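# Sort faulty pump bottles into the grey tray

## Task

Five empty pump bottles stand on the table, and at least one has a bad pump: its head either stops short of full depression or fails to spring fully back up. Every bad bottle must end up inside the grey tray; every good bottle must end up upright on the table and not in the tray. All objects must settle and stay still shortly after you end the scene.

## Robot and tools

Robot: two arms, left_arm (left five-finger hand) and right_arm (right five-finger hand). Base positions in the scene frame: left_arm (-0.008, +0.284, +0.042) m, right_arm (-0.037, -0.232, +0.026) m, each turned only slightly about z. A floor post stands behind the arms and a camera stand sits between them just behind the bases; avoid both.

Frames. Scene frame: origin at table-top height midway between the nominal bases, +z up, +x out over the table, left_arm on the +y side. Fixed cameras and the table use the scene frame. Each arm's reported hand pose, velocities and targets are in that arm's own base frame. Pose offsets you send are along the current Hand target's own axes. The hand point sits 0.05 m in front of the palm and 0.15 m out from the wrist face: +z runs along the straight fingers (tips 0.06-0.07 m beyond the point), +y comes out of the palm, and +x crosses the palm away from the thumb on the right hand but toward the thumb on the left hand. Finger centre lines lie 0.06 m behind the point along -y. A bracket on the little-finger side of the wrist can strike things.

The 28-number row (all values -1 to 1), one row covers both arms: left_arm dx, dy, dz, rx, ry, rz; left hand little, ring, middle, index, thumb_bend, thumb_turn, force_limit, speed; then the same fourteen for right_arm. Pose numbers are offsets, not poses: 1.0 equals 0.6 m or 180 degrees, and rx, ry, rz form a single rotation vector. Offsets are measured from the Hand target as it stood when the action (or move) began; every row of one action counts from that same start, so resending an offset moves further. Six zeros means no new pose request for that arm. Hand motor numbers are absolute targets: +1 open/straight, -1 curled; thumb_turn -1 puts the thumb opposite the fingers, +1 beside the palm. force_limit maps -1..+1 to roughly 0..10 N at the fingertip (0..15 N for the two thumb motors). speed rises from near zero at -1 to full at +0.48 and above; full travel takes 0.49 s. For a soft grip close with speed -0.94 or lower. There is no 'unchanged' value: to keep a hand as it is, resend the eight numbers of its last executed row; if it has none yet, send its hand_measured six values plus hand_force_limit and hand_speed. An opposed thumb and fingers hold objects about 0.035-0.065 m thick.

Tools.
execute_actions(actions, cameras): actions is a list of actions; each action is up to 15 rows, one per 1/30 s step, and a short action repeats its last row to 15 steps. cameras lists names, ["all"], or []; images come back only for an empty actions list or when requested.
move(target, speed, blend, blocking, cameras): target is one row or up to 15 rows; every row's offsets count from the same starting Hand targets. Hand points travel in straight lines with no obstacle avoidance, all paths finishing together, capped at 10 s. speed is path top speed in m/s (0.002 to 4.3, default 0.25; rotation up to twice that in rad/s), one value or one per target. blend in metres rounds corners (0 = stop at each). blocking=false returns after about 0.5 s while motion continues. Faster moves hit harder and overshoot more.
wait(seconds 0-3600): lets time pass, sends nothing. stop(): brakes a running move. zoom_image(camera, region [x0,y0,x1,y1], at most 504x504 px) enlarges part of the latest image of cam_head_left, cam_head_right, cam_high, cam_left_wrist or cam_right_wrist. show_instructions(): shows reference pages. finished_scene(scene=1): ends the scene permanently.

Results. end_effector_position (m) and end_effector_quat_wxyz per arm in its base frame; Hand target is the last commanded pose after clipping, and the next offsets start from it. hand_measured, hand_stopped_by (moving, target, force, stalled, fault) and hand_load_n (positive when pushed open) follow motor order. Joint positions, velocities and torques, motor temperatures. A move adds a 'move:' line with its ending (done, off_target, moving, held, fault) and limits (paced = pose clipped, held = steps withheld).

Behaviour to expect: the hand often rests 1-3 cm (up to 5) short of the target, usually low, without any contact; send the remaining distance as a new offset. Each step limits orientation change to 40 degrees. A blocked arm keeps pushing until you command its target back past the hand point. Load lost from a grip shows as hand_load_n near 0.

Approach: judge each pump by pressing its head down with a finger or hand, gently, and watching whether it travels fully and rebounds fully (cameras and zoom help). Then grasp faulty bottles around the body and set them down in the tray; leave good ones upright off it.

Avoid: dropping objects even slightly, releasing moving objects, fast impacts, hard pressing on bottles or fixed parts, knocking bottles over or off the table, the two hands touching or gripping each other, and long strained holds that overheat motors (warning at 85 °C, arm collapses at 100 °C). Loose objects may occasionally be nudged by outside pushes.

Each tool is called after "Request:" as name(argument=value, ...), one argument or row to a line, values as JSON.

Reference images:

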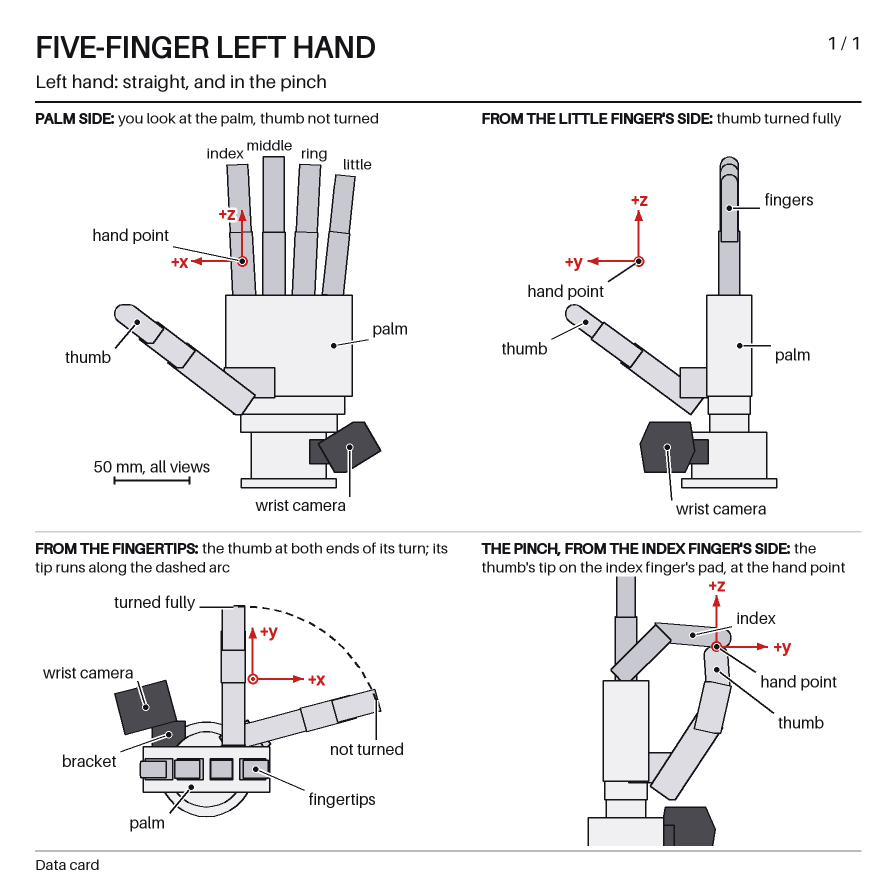

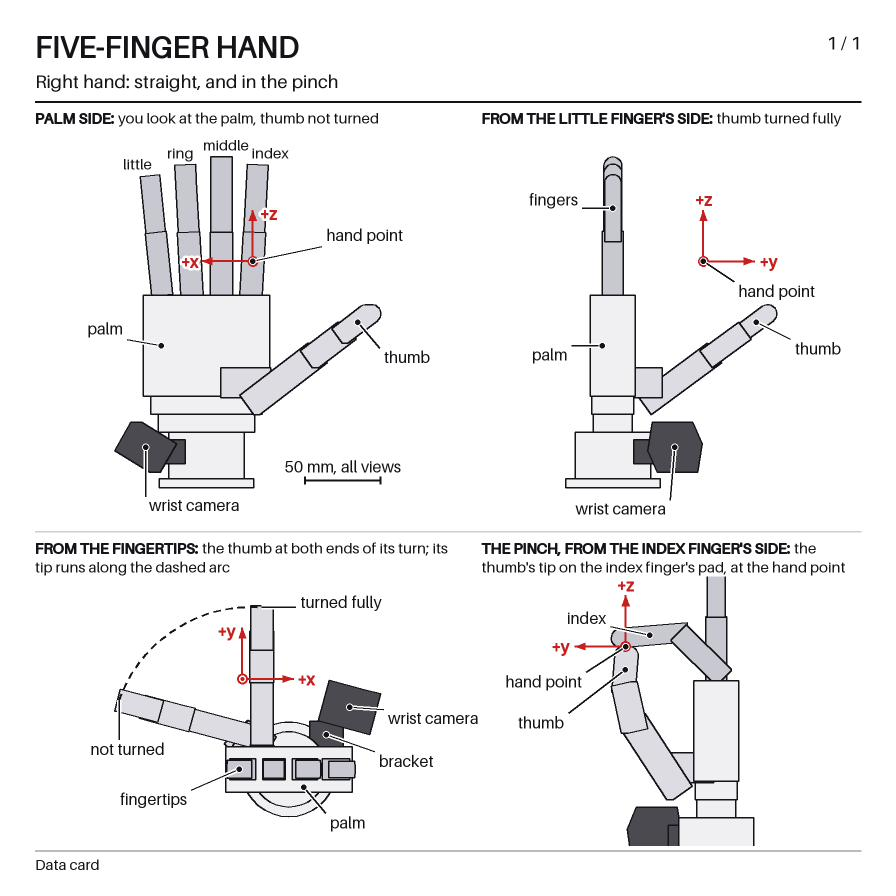

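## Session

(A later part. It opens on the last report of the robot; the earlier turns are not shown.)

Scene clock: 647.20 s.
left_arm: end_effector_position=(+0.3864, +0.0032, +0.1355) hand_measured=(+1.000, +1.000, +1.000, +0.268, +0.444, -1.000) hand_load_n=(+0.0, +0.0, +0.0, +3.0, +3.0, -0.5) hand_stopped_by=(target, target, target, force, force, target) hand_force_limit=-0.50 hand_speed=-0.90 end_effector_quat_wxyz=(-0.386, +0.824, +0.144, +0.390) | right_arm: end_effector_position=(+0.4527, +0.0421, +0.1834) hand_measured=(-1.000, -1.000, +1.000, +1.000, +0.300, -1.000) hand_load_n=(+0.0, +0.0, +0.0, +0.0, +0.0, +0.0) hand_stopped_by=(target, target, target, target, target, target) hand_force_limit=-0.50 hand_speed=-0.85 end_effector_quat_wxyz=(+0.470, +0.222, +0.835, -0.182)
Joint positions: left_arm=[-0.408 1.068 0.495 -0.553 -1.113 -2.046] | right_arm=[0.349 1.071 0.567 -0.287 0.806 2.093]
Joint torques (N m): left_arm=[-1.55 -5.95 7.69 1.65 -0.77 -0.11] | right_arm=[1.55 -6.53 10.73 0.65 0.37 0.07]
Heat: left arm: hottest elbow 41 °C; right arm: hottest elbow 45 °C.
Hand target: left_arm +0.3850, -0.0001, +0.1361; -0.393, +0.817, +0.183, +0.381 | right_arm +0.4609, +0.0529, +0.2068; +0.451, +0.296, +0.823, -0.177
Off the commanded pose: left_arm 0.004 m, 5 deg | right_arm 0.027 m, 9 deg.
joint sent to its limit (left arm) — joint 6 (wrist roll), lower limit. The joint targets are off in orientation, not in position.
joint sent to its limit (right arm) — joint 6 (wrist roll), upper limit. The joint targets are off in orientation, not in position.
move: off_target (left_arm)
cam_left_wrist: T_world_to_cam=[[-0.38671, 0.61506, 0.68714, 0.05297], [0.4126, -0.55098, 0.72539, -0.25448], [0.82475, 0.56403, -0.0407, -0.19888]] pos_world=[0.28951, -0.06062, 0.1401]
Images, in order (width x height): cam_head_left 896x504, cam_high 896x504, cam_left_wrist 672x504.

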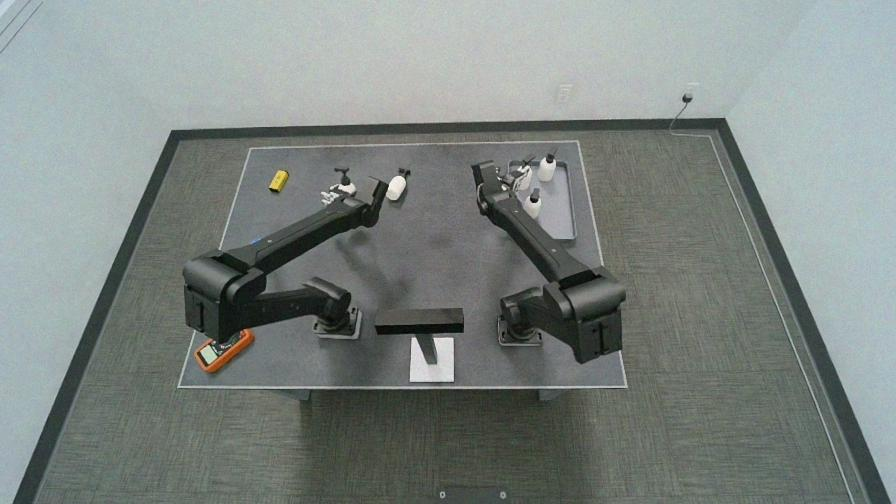

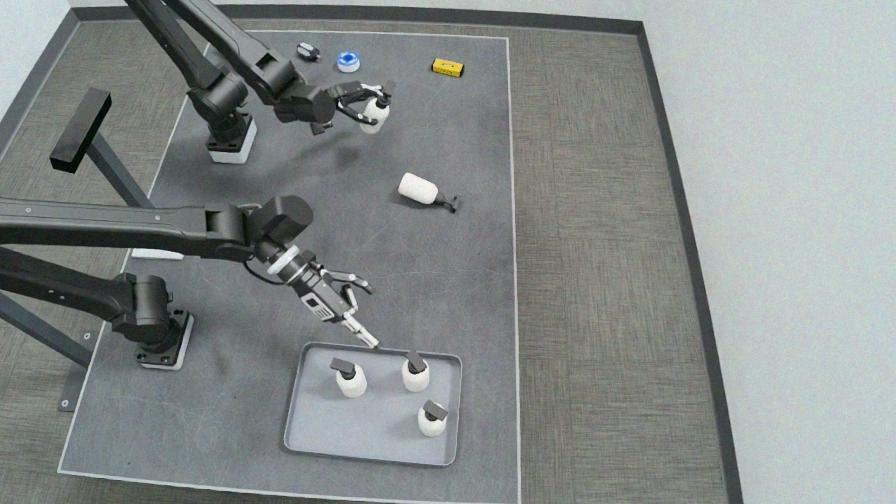

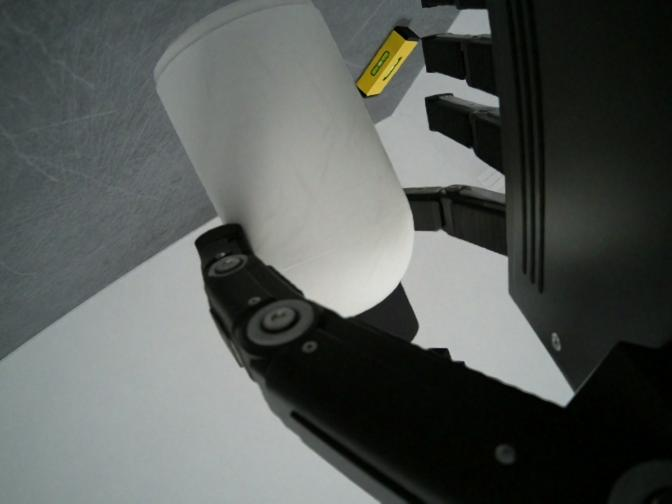

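Request:
move(
  target=[
    [-0.1162,0.0763,0.061,0,0,0,1,1,1,-1,-1,-1,-0.5,-0.9,0,0,0,0,0,0,-1,-1,1,1,0.3,-1,-0.5,-0.85],
  ],
  speed=0.09,
)

Request:
move(
  target=[
    [-0.0128,0.0084,0.0067,0,0,0,1,1,1,-1,-1,-1,-0.5,-0.9,0,0,0,0,0,0,-1,-1,1,1,0.3,-1,-0.5,-0.85],
  ],
  speed=0.03,
  cameras=["cam_high","cam_head_left","cam_left_wrist"],
)

Request:
zoom_image(
  camera="cam_high",
  region=[320, 80, 440, 200],
)

Request:
zoom_image(
  camera="cam_head_left",
  region=[310, 140, 430, 260],
)

Scene clock: 650.87 s.
left_arm: end_effector_position=(+0.3878, +0.0028, +0.0496) hand_measured=(+1.000, +1.000, +1.000, +0.268, +0.444, -1.000) hand_load_n=(+0.0, +0.0, +0.0, +3.5, +3.0, -0.5) hand_stopped_by=(target, target, target, force, force, target) hand_force_limit=-0.50 hand_speed=-0.90 end_effector_quat_wxyz=(-0.382, +0.822, +0.149, +0.396) | right_arm: end_effector_position=(+0.4527, +0.0421, +0.1834) hand_measured=(-1.000, -1.000, +1.000, +1.000, +0.300, -1.000) hand_load_n=(+0.0, +0.0, +0.0, +0.0, +0.0, -0.5) hand_stopped_by=(target, target, target, target, target, target) hand_force_limit=-0.50 hand_speed=-0.85 end_effector_quat_wxyz=(+0.470, +0.222, +0.835, -0.182)
Joint positions: left_arm=[-0.408 1.344 0.373 -0.137 -1.114 -2.046] | right_arm=[0.349 1.071 0.567 -0.287 0.806 2.093]
Joint torques (N m): left_arm=[-1.55 -5.6 5.24 1.68 -0.77 -0.11] | right_arm=[1.55 -6.59 10.74 0.65 0.38 0.07]
Heat: left arm: hottest elbow 41 °C; right arm: hottest elbow 45 °C.
Hand target: left_arm +0.3852, -0.0002, +0.0452; -0.393, +0.817, +0.183, +0.381 | right_arm +0.4609, +0.0529, +0.2068; +0.451, +0.296, +0.823, -0.177
Off the commanded pose: left_arm 0.006 m, 5 deg | right_arm 0.027 m, 9 deg.
joint sent to its limit (left arm) — joint 6 (wrist roll), lower limit. The joint targets are off in orientation, not in position.
joint sent to its limit (right arm) — joint 6 (wrist roll), upper limit. The joint targets are off in orientation, not in position.
move: off_target (left_arm)

Scene clock: 652.67 s.
left_arm: end_effector_position=(+0.3915, +0.0024, +0.0454) hand_measured=(+1.000, +1.000, +1.000, +0.268, +0.444, -1.000) hand_load_n=(+0.0, +0.0, +0.0, +3.5, +3.0, +0.0) hand_stopped_by=(target, target, target, force, force, target) hand_force_limit=-0.50 hand_speed=-0.90 end_effector_quat_wxyz=(-0.380, +0.817, +0.157, +0.404) | right_arm: end_effector_position=(+0.4527, +0.0421, +0.1834) hand_measured=(-1.000, -1.000, +1.000, +1.000, +0.300, -1.000) hand_load_n=(+0.0, +0.0, +0.0, +0.0, +0.0, +0.0) hand_stopped_by=(target, target, target, target, target, target) hand_force_limit=-0.50 hand_speed=-0.85 end_effector_quat_wxyz=(+0.470, +0.222, +0.835, -0.182)
Joint positions: left_arm=[-0.408 1.382 0.37 -0.079 -1.122 -2.053] | right_arm=[0.349 1.071 0.567 -0.287 0.806 2.093]
Joint torques (N m): left_arm=[-1.55 -5.48 4.45 1.44 -0.56 -0.03] | right_arm=[1.55 -6.53 10.73 0.66 0.38 0.07]
Heat: left arm: hottest elbow 41 °C; right arm: hottest elbow 45 °C.
Hand target: left_arm +0.3851, -0.0001, +0.0351; -0.393, +0.817, +0.183, +0.381 | right_arm +0.4609, +0.0529, +0.2068; +0.451, +0.296, +0.823, -0.177
Off the commanded pose: left_arm 0.012 m, 4 deg | right_arm 0.027 m, 9 deg.
joint sent to its limit (left arm) — joint 6 (wrist roll), lower limit. The joint targets are off in orientation, not in position.
joint sent to its limit (right arm) — joint 6 (wrist roll), upper limit. The joint targets are off in orientation, not in position.
move: off_target (left_arm)
cam_left_wrist: T_world_to_cam=[[-0.41887, 0.61971, 0.66371, 0.13106], [0.38578, -0.54023, 0.74788, -0.18224], [0.82202, 0.56931, -0.01279, -0.20642]] pos_world=[0.29489, -0.06215, 0.04667]
Images, in order (width x height): cam_head_left 896x504, cam_high 896x504, cam_left_wrist 672x504.

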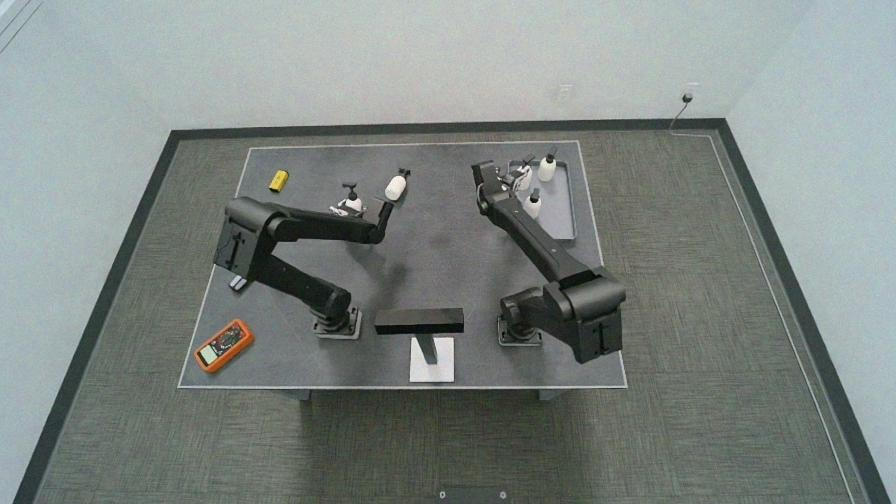

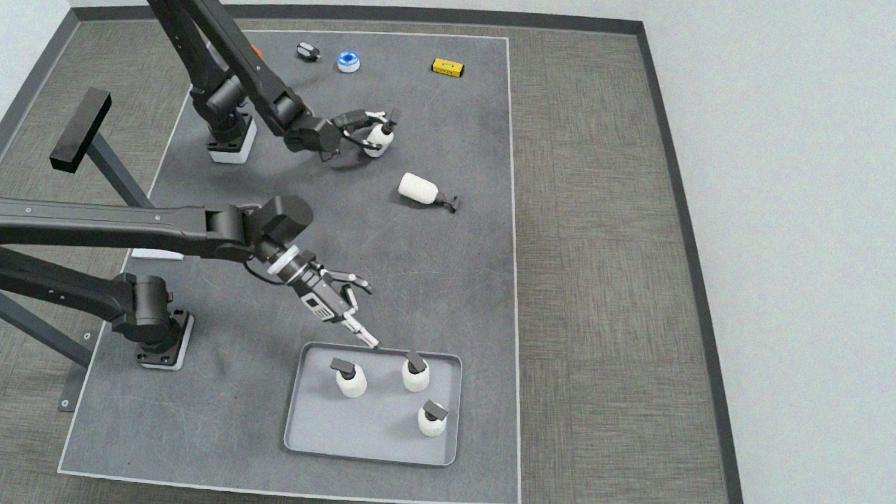

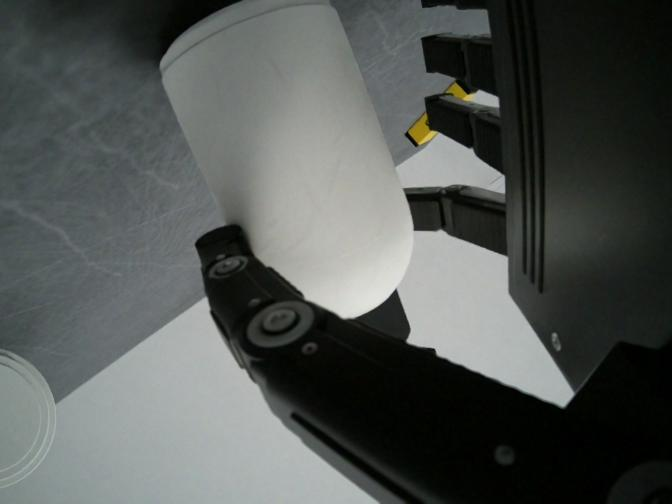

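Scaled by 4.200 from the camera's image (finer frame: 1280x720).

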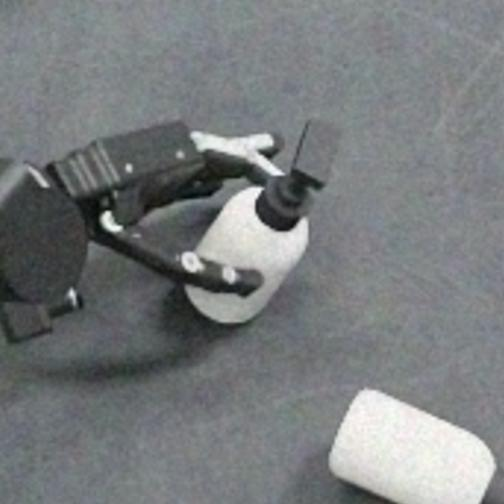

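Scaled by 4.200 from the camera's image (finer frame: 1280x720).

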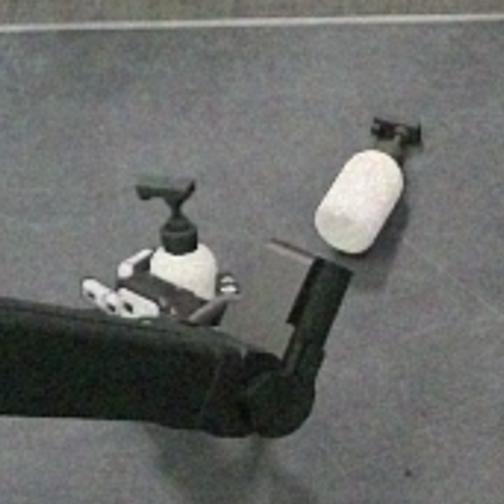

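Request:
move(
  target=[
    [-0.0172,-0.016,-0.0128,0,0,0,1,1,1,-1,-1,-1,-0.5,-0.9,0,0,0,0,0,0,-1,-1,1,1,0.3,-1,-0.5,-0.85],
  ],
  speed=0.03,
  cameras=["cam_high","cam_head_left","cam_left_wrist"],
)

Request:
zoom_image(
  camera="cam_high",
  region=[320, 80, 440, 200],
)

Request:
zoom_image(
  camera="cam_head_left",
  region=[310, 140, 430, 260],
)

Scene clock: 656.27 s.
left_arm: end_effector_position=(+0.3731, +0.0029, +0.0374) hand_measured=(+1.000, +1.000, +1.000, +0.268, +0.442, -1.000) hand_load_n=(+0.0, +0.0, +0.0, +0.0, +0.0, +0.0) hand_stopped_by=(target, target, target, force, force, target) hand_force_limit=-0.50 hand_speed=-0.90 end_effector_quat_wxyz=(-0.379, +0.820, +0.146, +0.403) | right_arm: end_effector_position=(+0.4527, +0.0421, +0.1834) hand_measured=(-1.000, -1.000, +1.000, +1.000, +0.300, -1.000) hand_load_n=(+0.0, +0.0, +0.0, +0.0, +0.0, +0.0) hand_stopped_by=(target, target, target, target, target, target) hand_force_limit=-0.50 hand_speed=-0.85 end_effector_quat_wxyz=(+0.470, +0.222, +0.835, -0.182)
Joint positions: left_arm=[-0.428 1.36 0.319 -0.066 -1.122 -2.057] | right_arm=[0.349 1.071 0.567 -0.287 0.806 2.093]
Joint torques (N m): left_arm=[-1.44 -6.77 4.64 1.03 -0.57 0.01] | right_arm=[1.55 -6.53 10.74 0.64 0.38 0.07]
Heat: left arm: hottest elbow 41 °C; right arm: hottest elbow 46 °C.
Hand target: left_arm +0.3690, -0.0001, +0.0351; -0.393, +0.817, +0.183, +0.381 | right_arm +0.4609, +0.0529, +0.2068; +0.451, +0.296, +0.823, -0.177
Off the commanded pose: left_arm 0.006 m, 5 deg | right_arm 0.027 m, 9 deg.
joint sent to its limit (left arm) — joint 6 (wrist roll), lower limit. The joint targets are off in orientation, not in position.
joint sent to its limit (right arm) — joint 6 (wrist roll), upper limit. The joint targets are off in orientation, not in position.
move: off_target (left_arm)
cam_left_wrist: T_world_to_cam=[[-0.39906, 0.62429, 0.67157, 0.12057], [0.38463, -0.55089, 0.74066, -0.16811], [0.83235, 0.55388, -0.02029, -0.19529]] pos_world=[0.27533, -0.05972, 0.03958]
Images, in order (width x height): cam_head_left 896x504, cam_high 896x504, cam_left_wrist 672x504.

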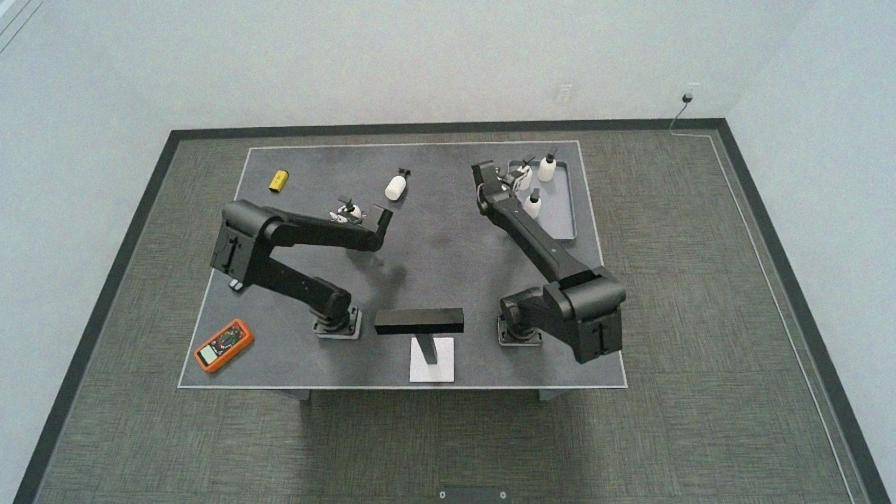

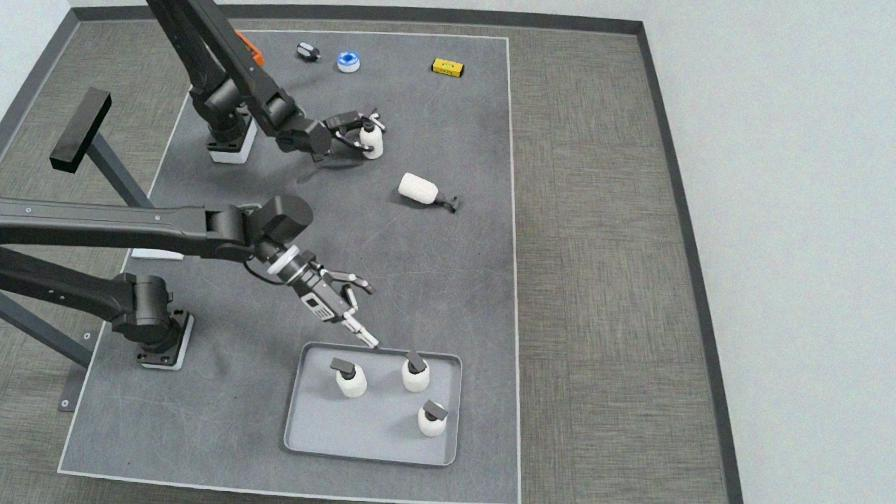

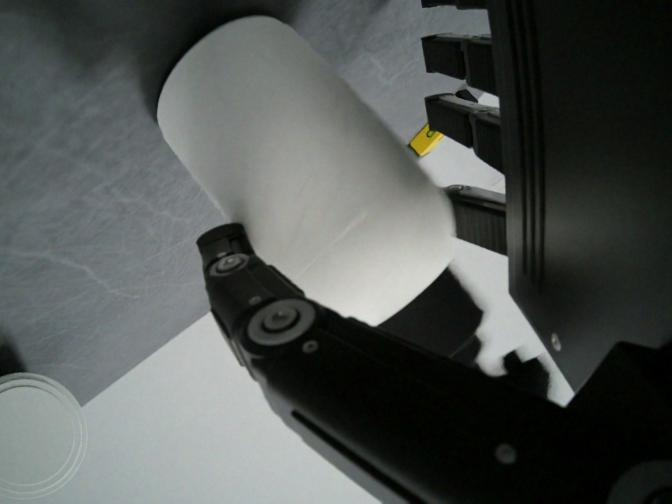

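Scaled by 4.200 from the camera's image (finer frame: 1280x720).

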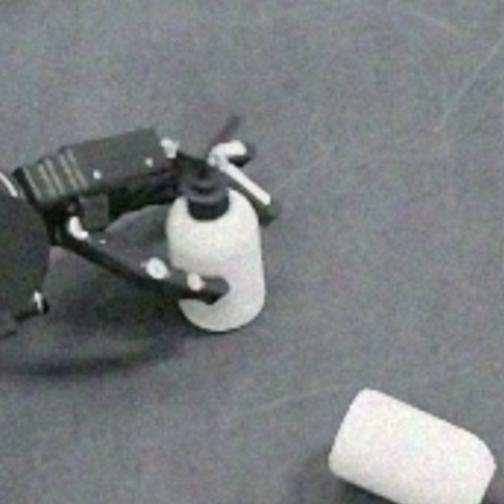

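Scaled by 4.200 from the camera's image (finer frame: 1280x720).

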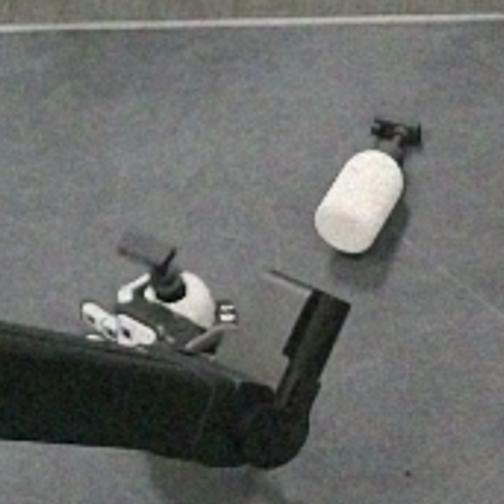

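Request:
move(
  target=[
    [0,0,0,0,0,0,1,1,1,0.5,0.6,-1,-0.5,-0.9,0,0,0,0,0,0,-1,-1,1,1,0.3,-1,-0.5,-0.85],
  ],
  speed=0.03,
  cameras=["cam_high","cam_head_left","cam_left_wrist"],
)

Request:
zoom_image(
  camera="cam_high",
  region=[320, 80, 440, 200],
)

Request:
zoom_image(
  camera="cam_head_left",
  region=[310, 140, 430, 260],
)

Scene clock: 658.90 s.
left_arm: end_effector_position=(+0.3731, +0.0029, +0.0374) hand_measured=(+1.000, +1.000, +1.000, +0.500, +0.600, -1.000) hand_load_n=(+0.0, +0.0, +0.0, -0.5, +0.0, +0.0) hand_stopped_by=(target, target, target, target, target, target) hand_force_limit=-0.50 hand_speed=-0.90 end_effector_quat_wxyz=(-0.378, +0.820, +0.146, +0.403) | right_arm: end_effector_position=(+0.4527, +0.0421, +0.1834) hand_measured=(-1.000, -1.000, +1.000, +1.000, +0.300, -1.000) hand_load_n=(+0.0, +0.0, +0.0, +0.0, +0.0, +0.0) hand_stopped_by=(target, target, target, target, target, target) hand_force_limit=-0.50 hand_speed=-0.85 end_effector_quat_wxyz=(+0.470, +0.222, +0.835, -0.182)
Joint positions: left_arm=[-0.428 1.36 0.319 -0.066 -1.122 -2.057] | right_arm=[0.349 1.071 0.567 -0.287 0.806 2.093]
Joint torques (N m): left_arm=[-1.49 -6.77 4.64 1.02 -0.58 0.01] | right_arm=[1.55 -6.53 10.74 0.64 0.38 0.07]
Heat: left arm: hottest elbow 40 °C; right arm: hottest elbow 46 °C.
Hand target: left_arm +0.3690, -0.0001, +0.0351; -0.393, +0.817, +0.183, +0.381 | right_arm +0.4609, +0.0529, +0.2068; +0.451, +0.296, +0.823, -0.177
Off the commanded pose: left_arm 0.006 m, 5 deg | right_arm 0.027 m, 9 deg.
joint sent to its limit (left arm) — joint 6 (wrist roll), lower limit. The joint targets are off in orientation, not in position.
joint sent to its limit (right arm) — joint 6 (wrist roll), upper limit. The joint targets are off in orientation, not in position.
move: done
cam_left_wrist: T_world_to_cam=[[-0.39887, 0.62455, 0.67145, 0.1206], [0.38468, -0.55072, 0.74076, -0.16817], [0.83242, 0.55376, -0.02059, -0.19525]] pos_world=[0.27533, -0.05982, 0.03958]
Images, in order (width x height): cam_head_left 896x504, cam_high 896x504, cam_left_wrist 672x504.

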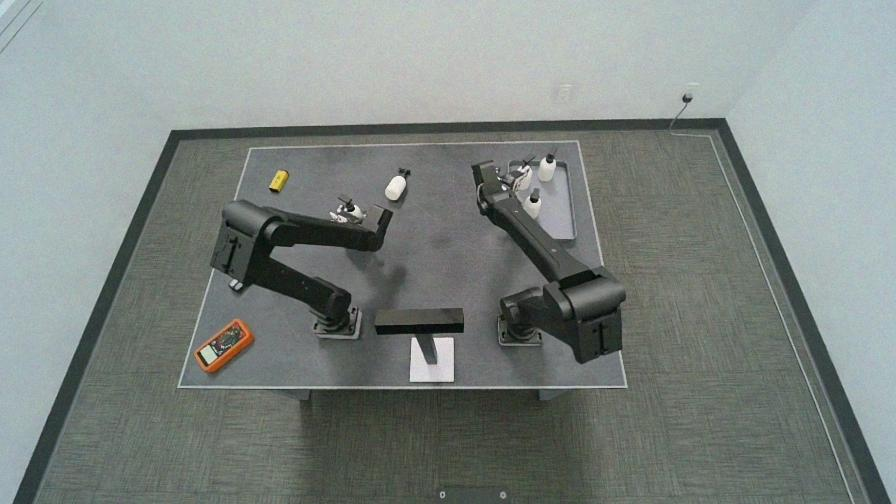

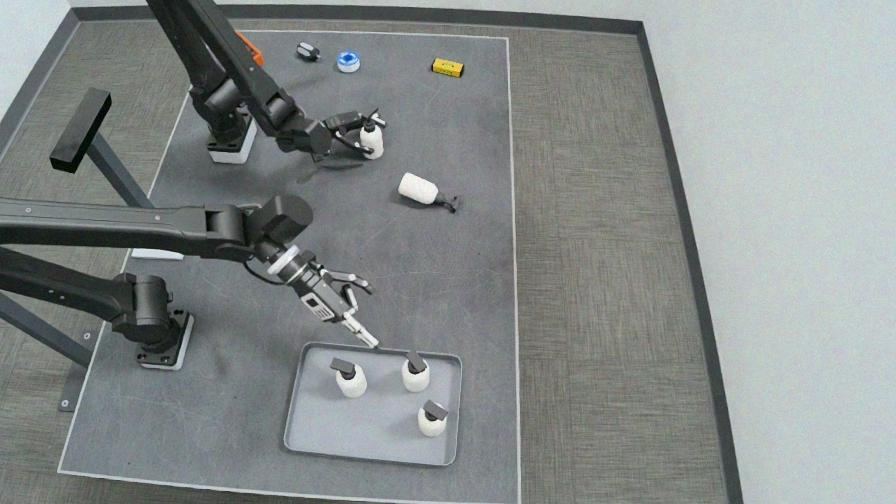

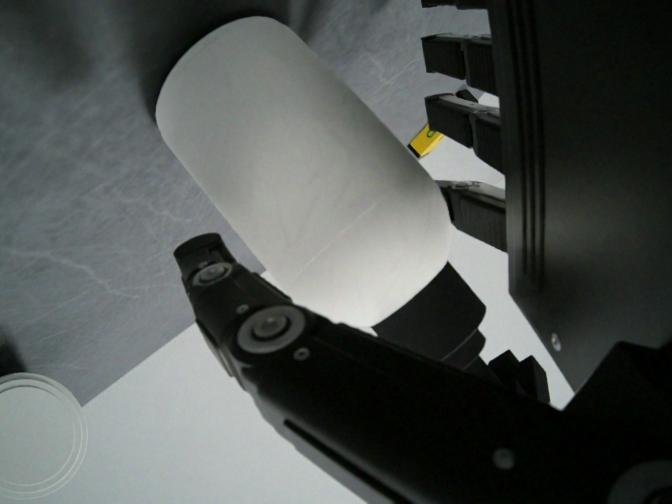

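Scaled by 4.200 from the camera's image (finer frame: 1280x720).

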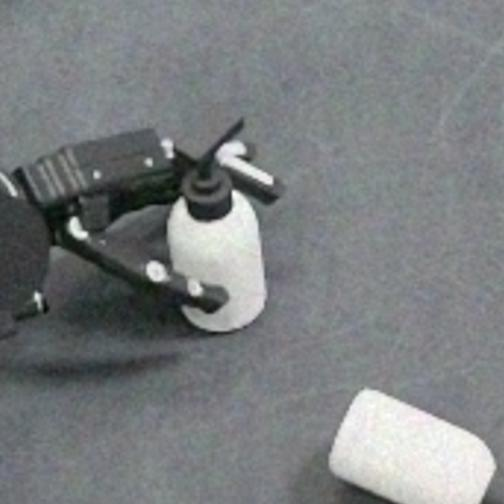

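Scaled by 4.200 from the camera's image (finer frame: 1280x720).

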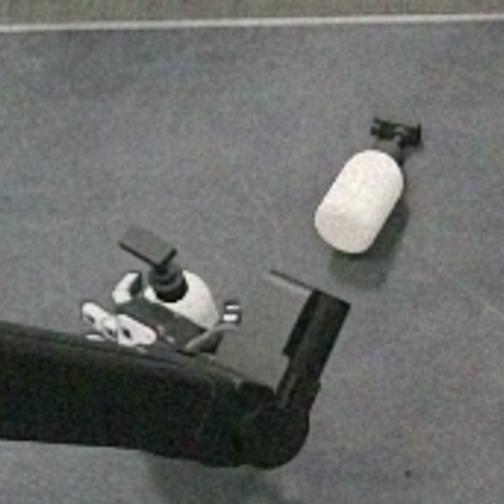

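Request:
move(
  target=[
    [0,0,0,0,0,0,1,1,1,0.85,0.85,-1,-0.5,-0.7,0,0,0,0,0,0,-1,-1,1,1,0.3,-1,-0.5,-0.85],
    [0,-0.143,-0.1146,0,0,0,1,1,1,0.85,0.85,-1,-0.5,-0.7,0,0,0,0,0,0,-1,-1,1,1,0.3,-1,-0.5,-0.85],
  ],
  speed=0.06,
  cameras=["cam_high","cam_head_left","cam_left_wrist"],
)

Request:
zoom_image(
  camera="cam_high",
  region=[320, 80, 440, 200],
)

Request:
zoom_image(
  camera="cam_head_left",
  region=[310, 140, 430, 260],
)

Scene clock: 664.57 s.
left_arm: end_effector_position=(+0.2854, +0.0023, +0.1025) hand_measured=(+1.000, +1.000, +1.000, +0.850, +0.850, -1.000) hand_load_n=(+0.0, +0.0, +0.0, +0.0, +0.0, -0.5) hand_stopped_by=(target, target, target, target, target, target) hand_force_limit=-0.50 hand_speed=-0.70 end_effector_quat_wxyz=(-0.342, +0.837, +0.085, +0.418) | right_arm: end_effector_position=(+0.4527, +0.0421, +0.1834) hand_measured=(-1.000, -1.000, +1.000, +1.000, +0.300, -1.000) hand_load_n=(+0.0, +0.0, +0.0, +0.0, +0.0, +0.0) hand_stopped_by=(target, target, target, target, target, target) hand_force_limit=-0.50 hand_speed=-0.85 end_effector_quat_wxyz=(+0.470, +0.222, +0.835, -0.182)
Joint positions: left_arm=[-0.561 0.617 0.219 -0.722 -1.09 -2.057] | right_arm=[0.349 1.071 0.567 -0.287 0.806 2.093]
Joint torques (N m): left_arm=[-0.97 -1.03 9.96 0.69 -0.56 0.01] | right_arm=[1.61 -6.53 10.74 0.65 0.38 0.07]
Heat: left arm: hottest elbow 40 °C; right arm: hottest elbow 46 °C.
Hand target: left_arm +0.2849, -0.0003, +0.1059; -0.393, +0.817, +0.183, +0.381 | right_arm +0.4609, +0.0529, +0.2068; +0.451, +0.296, +0.823, -0.177
Off the commanded pose: left_arm 0.004 m, 14 deg | right_arm 0.027 m, 9 deg.
joint sent to its limit (left arm) — joint 6 (wrist roll), lower limit. The joint targets are off in orientation, not in position.
joint sent to its limit (right arm) — joint 6 (wrist roll), upper limit. The joint targets are off in orientation, not in position.
move: off_target (left_arm)
cam_left_wrist: T_world_to_cam=[[-0.28554, 0.68716, 0.66804, 0.01007], [0.32008, -0.58866, 0.74231, -0.16464], [0.90334, 0.42579, -0.05186, -0.1374]] pos_world=[0.17969, -0.04533, 0.10836]
Images, in order (width x height): cam_head_left 896x504, cam_high 896x504, cam_left_wrist 672x504.

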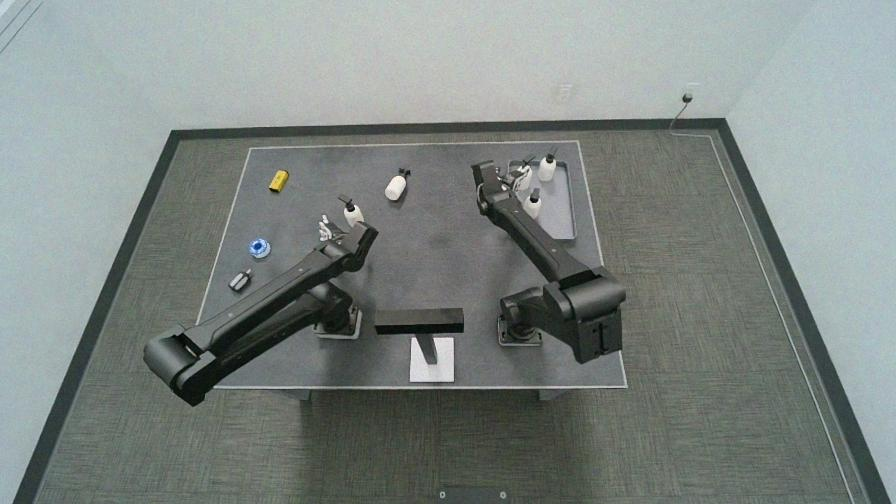

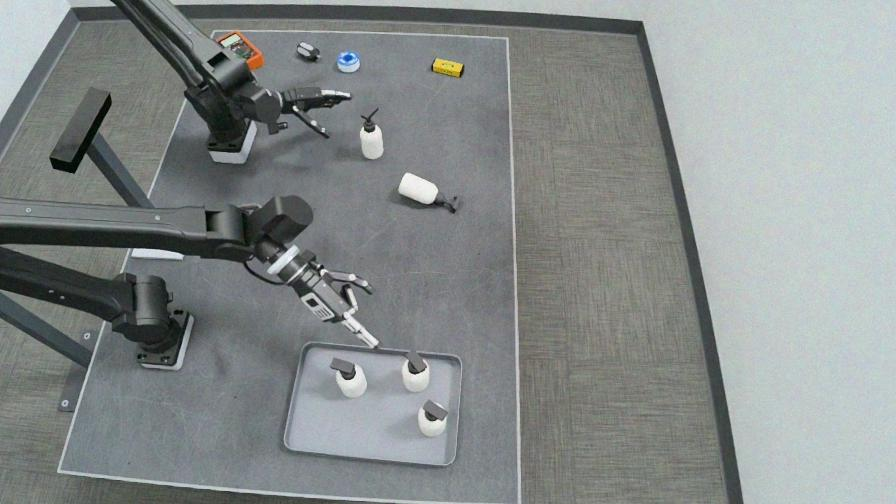

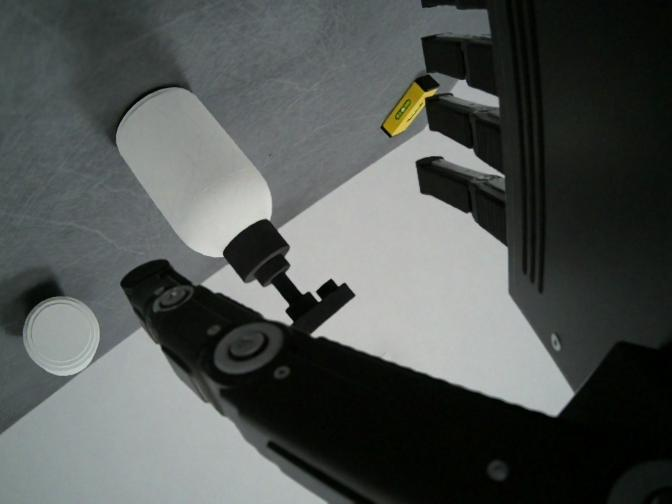

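Scaled by 4.200 from the camera's image (finer frame: 1280x720).

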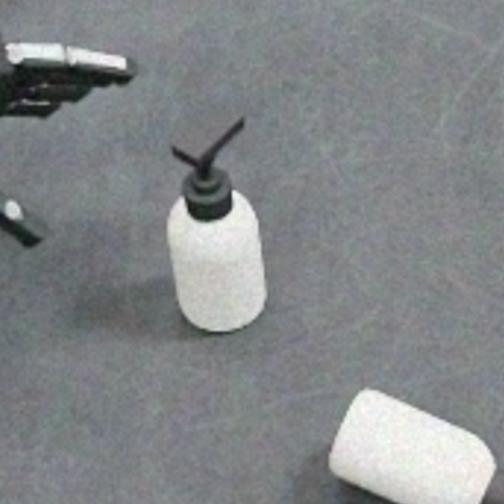

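Scaled by 4.200 from the camera's image (finer frame: 1280x720).

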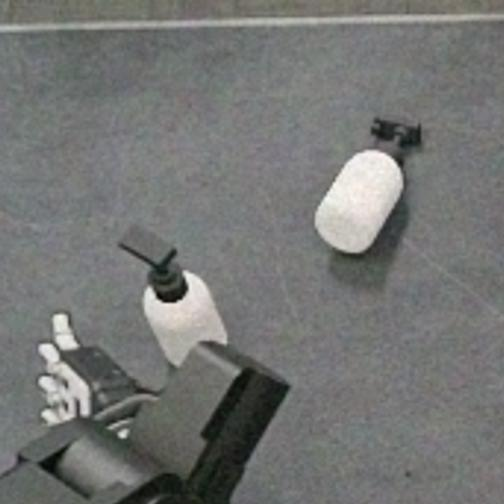

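Request:
move(
  target=[
    [0,0.143,0.1146,0,0,0,1,1,1,0.85,0.85,-1,-0.5,-0.7,0,0,0,0,0,0,-1,-1,1,1,0.3,-1,-0.5,-0.85],
  ],
  speed=0.06,
  cameras=["cam_high","cam_left_wrist"],
)

Request:
zoom_image(
  camera="cam_high",
  region=[320, 80, 440, 200],
)

Scene clock: 677.20 s.
left_arm: end_effector_position=(+0.3563, +0.0030, +0.0286) hand_measured=(+1.000, +1.000, +1.000, +0.850, +0.850, -1.000) hand_load_n=(+0.0, +0.0, +0.0, +0.0, +0.0, +0.0) hand_stopped_by=(target, target, target, target, target, target) hand_force_limit=-0.50 hand_speed=-0.70 end_effector_quat_wxyz=(-0.379, +0.828, +0.129, +0.393) | right_arm: end_effector_position=(+0.4527, +0.0421, +0.1834) hand_measured=(-1.000, -1.000, +1.000, +1.000, +0.300, -1.000) hand_load_n=(+0.0, +0.0, +0.0, +0.5, +0.0, +0.0) hand_stopped_by=(target, target, target, target, target, target) hand_force_limit=-0.50 hand_speed=-0.85 end_effector_quat_wxyz=(+0.470, +0.222, +0.835, -0.182)
Joint positions: left_arm=[-0.446 1.334 0.283 -0.091 -1.11 -2.057] | right_arm=[0.349 1.071 0.567 -0.287 0.806 2.093]
Joint torques (N m): left_arm=[0.03 -4.66 7.86 1.61 -0.74 0.01] | right_arm=[1.55 -6.53 10.74 0.65 0.37 0.07]
Heat: left arm: hottest elbow 41 °C; right arm: hottest elbow 46 °C.
Hand target: left_arm +0.3691, -0.0001, +0.0351; -0.393, +0.817, +0.183, +0.381 | right_arm +0.4609, +0.0529, +0.2068; +0.451, +0.296, +0.823, -0.177
Off the commanded pose: left_arm 0.015 m, 7 deg | right_arm 0.027 m, 9 deg.
joint sent to its limit (left arm) — joint 6 (wrist roll), lower limit. The joint targets are off in orientation, not in position.
joint sent to its limit (right arm) — joint 6 (wrist roll), upper limit. The joint targets are off in orientation, not in position.
move: off_target (left_arm)
cam_left_wrist: T_world_to_cam=[[-0.36018, 0.62913, 0.68882, 0.10541], [0.39909, -0.56348, 0.72333, -0.15969], [0.84321, 0.53543, -0.04813, -0.18456]] pos_world=[0.25732, -0.05748, 0.03402]

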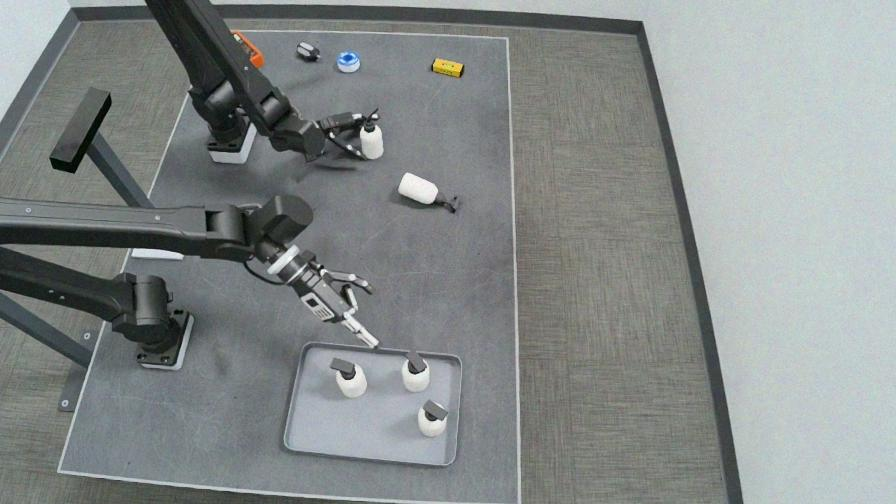

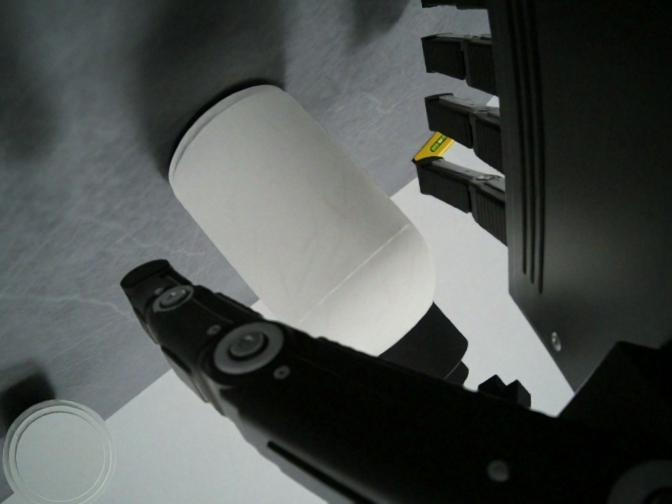

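Scaled by 4.200 from the camera's image (finer frame: 1280x720).

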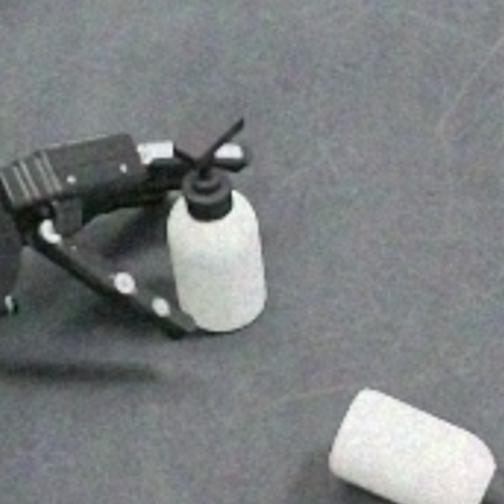

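Request:
move(
  target=[
    [0.0248,0.0109,0.0087,0,0,0,1,1,1,0.85,0.85,-1,-0.5,-0.7,0,0,0,0,0,0,-1,-1,1,1,0.3,-1,-0.5,-0.85],
    [0.0248,0.0109,0.0087,0,0,0,1,1,1,-1,-1,-1,-0.5,-0.9,0,0,0,0,0,0,-1,-1,1,1,0.3,-1,-0.5,-0.85],
  ],
  speed=0.05,
  cameras=["cam_high","cam_left_wrist"],
)

Request:
zoom_image(
  camera="cam_high",
  region=[320, 80, 440, 200],
)

Scene clock: 684.87 s.
left_arm: end_effector_position=(+0.3753, +0.0013, +0.0374) hand_measured=(+1.000, +1.000, +1.000, +0.144, +0.482, -1.000) hand_load_n=(+0.0, +0.0, +0.0, +3.5, +4.0, -0.5) hand_stopped_by=(target, target, target, force, force, target) hand_force_limit=-0.50 hand_speed=-0.90 end_effector_quat_wxyz=(-0.378, +0.823, +0.143, +0.398) | right_arm: end_effector_position=(+0.4527, +0.0421, +0.1834) hand_measured=(-1.000, -1.000, +1.000, +1.000, +0.300, -1.000) hand_load_n=(+0.0, +0.0, +0.0, +0.0, +0.0, +0.0) hand_stopped_by=(target, target, target, target, target, target) hand_force_limit=-0.50 hand_speed=-0.85 end_effector_quat_wxyz=(+0.470, +0.222, +0.835, -0.182)
Joint positions: left_arm=[-0.428 1.359 0.332 -0.091 -1.114 -2.057] | right_arm=[0.349 1.071 0.567 -0.287 0.806 2.093]
Joint torques (N m): left_arm=[0.03 -5.3 8.17 0.76 -0.73 0.01] | right_arm=[1.55 -6.53 10.73 0.65 0.38 0.07]
Heat: left arm: hottest elbow 41 °C; right arm: hottest elbow 46 °C.
Hand target: left_arm +0.3851, -0.0001, +0.0412; -0.393, +0.817, +0.183, +0.381 | right_arm +0.4609, +0.0529, +0.2068; +0.451, +0.296, +0.823, -0.177
Off the commanded pose: left_arm 0.011 m, 5 deg | right_arm 0.027 m, 9 deg.
joint sent to its limit (left arm) — joint 6 (wrist roll), lower limit. The joint targets are off in orientation, not in position.
joint sent to its limit (right arm) — joint 6 (wrist roll), upper limit. The joint targets are off in orientation, not in position.
move: off_target (left_arm); target 2's new numbers were sent with left_arm's hand 0.010 m and 5 deg from that target
cam_left_wrist: T_world_to_cam=[[-0.38852, 0.62633, 0.67584, 0.11848], [0.39299, -0.55078, 0.73634, -0.17285], [0.83343, 0.55169, -0.03215, -0.19611]] pos_world=[0.2774, -0.06122, 0.0409]

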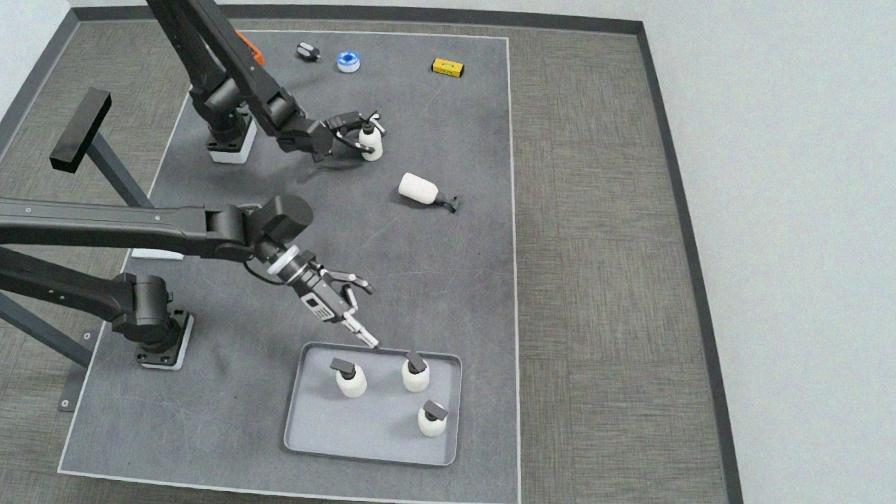

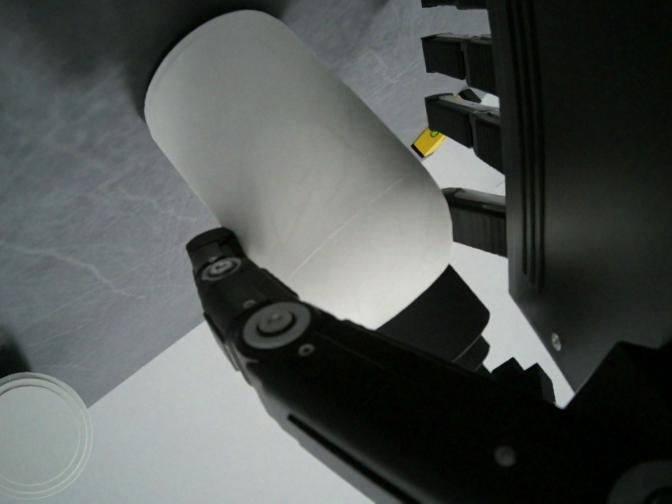

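Scaled by 4.200 from the camera's image (finer frame: 1280x720).

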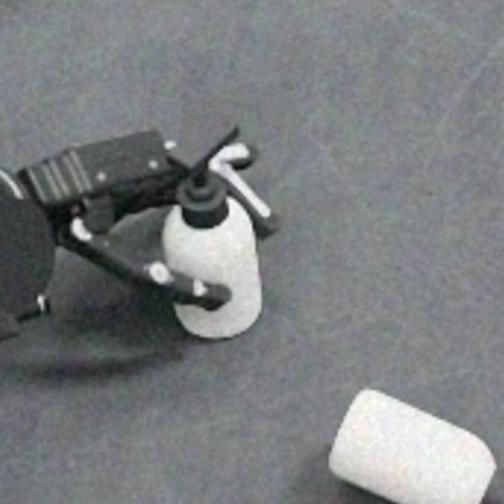

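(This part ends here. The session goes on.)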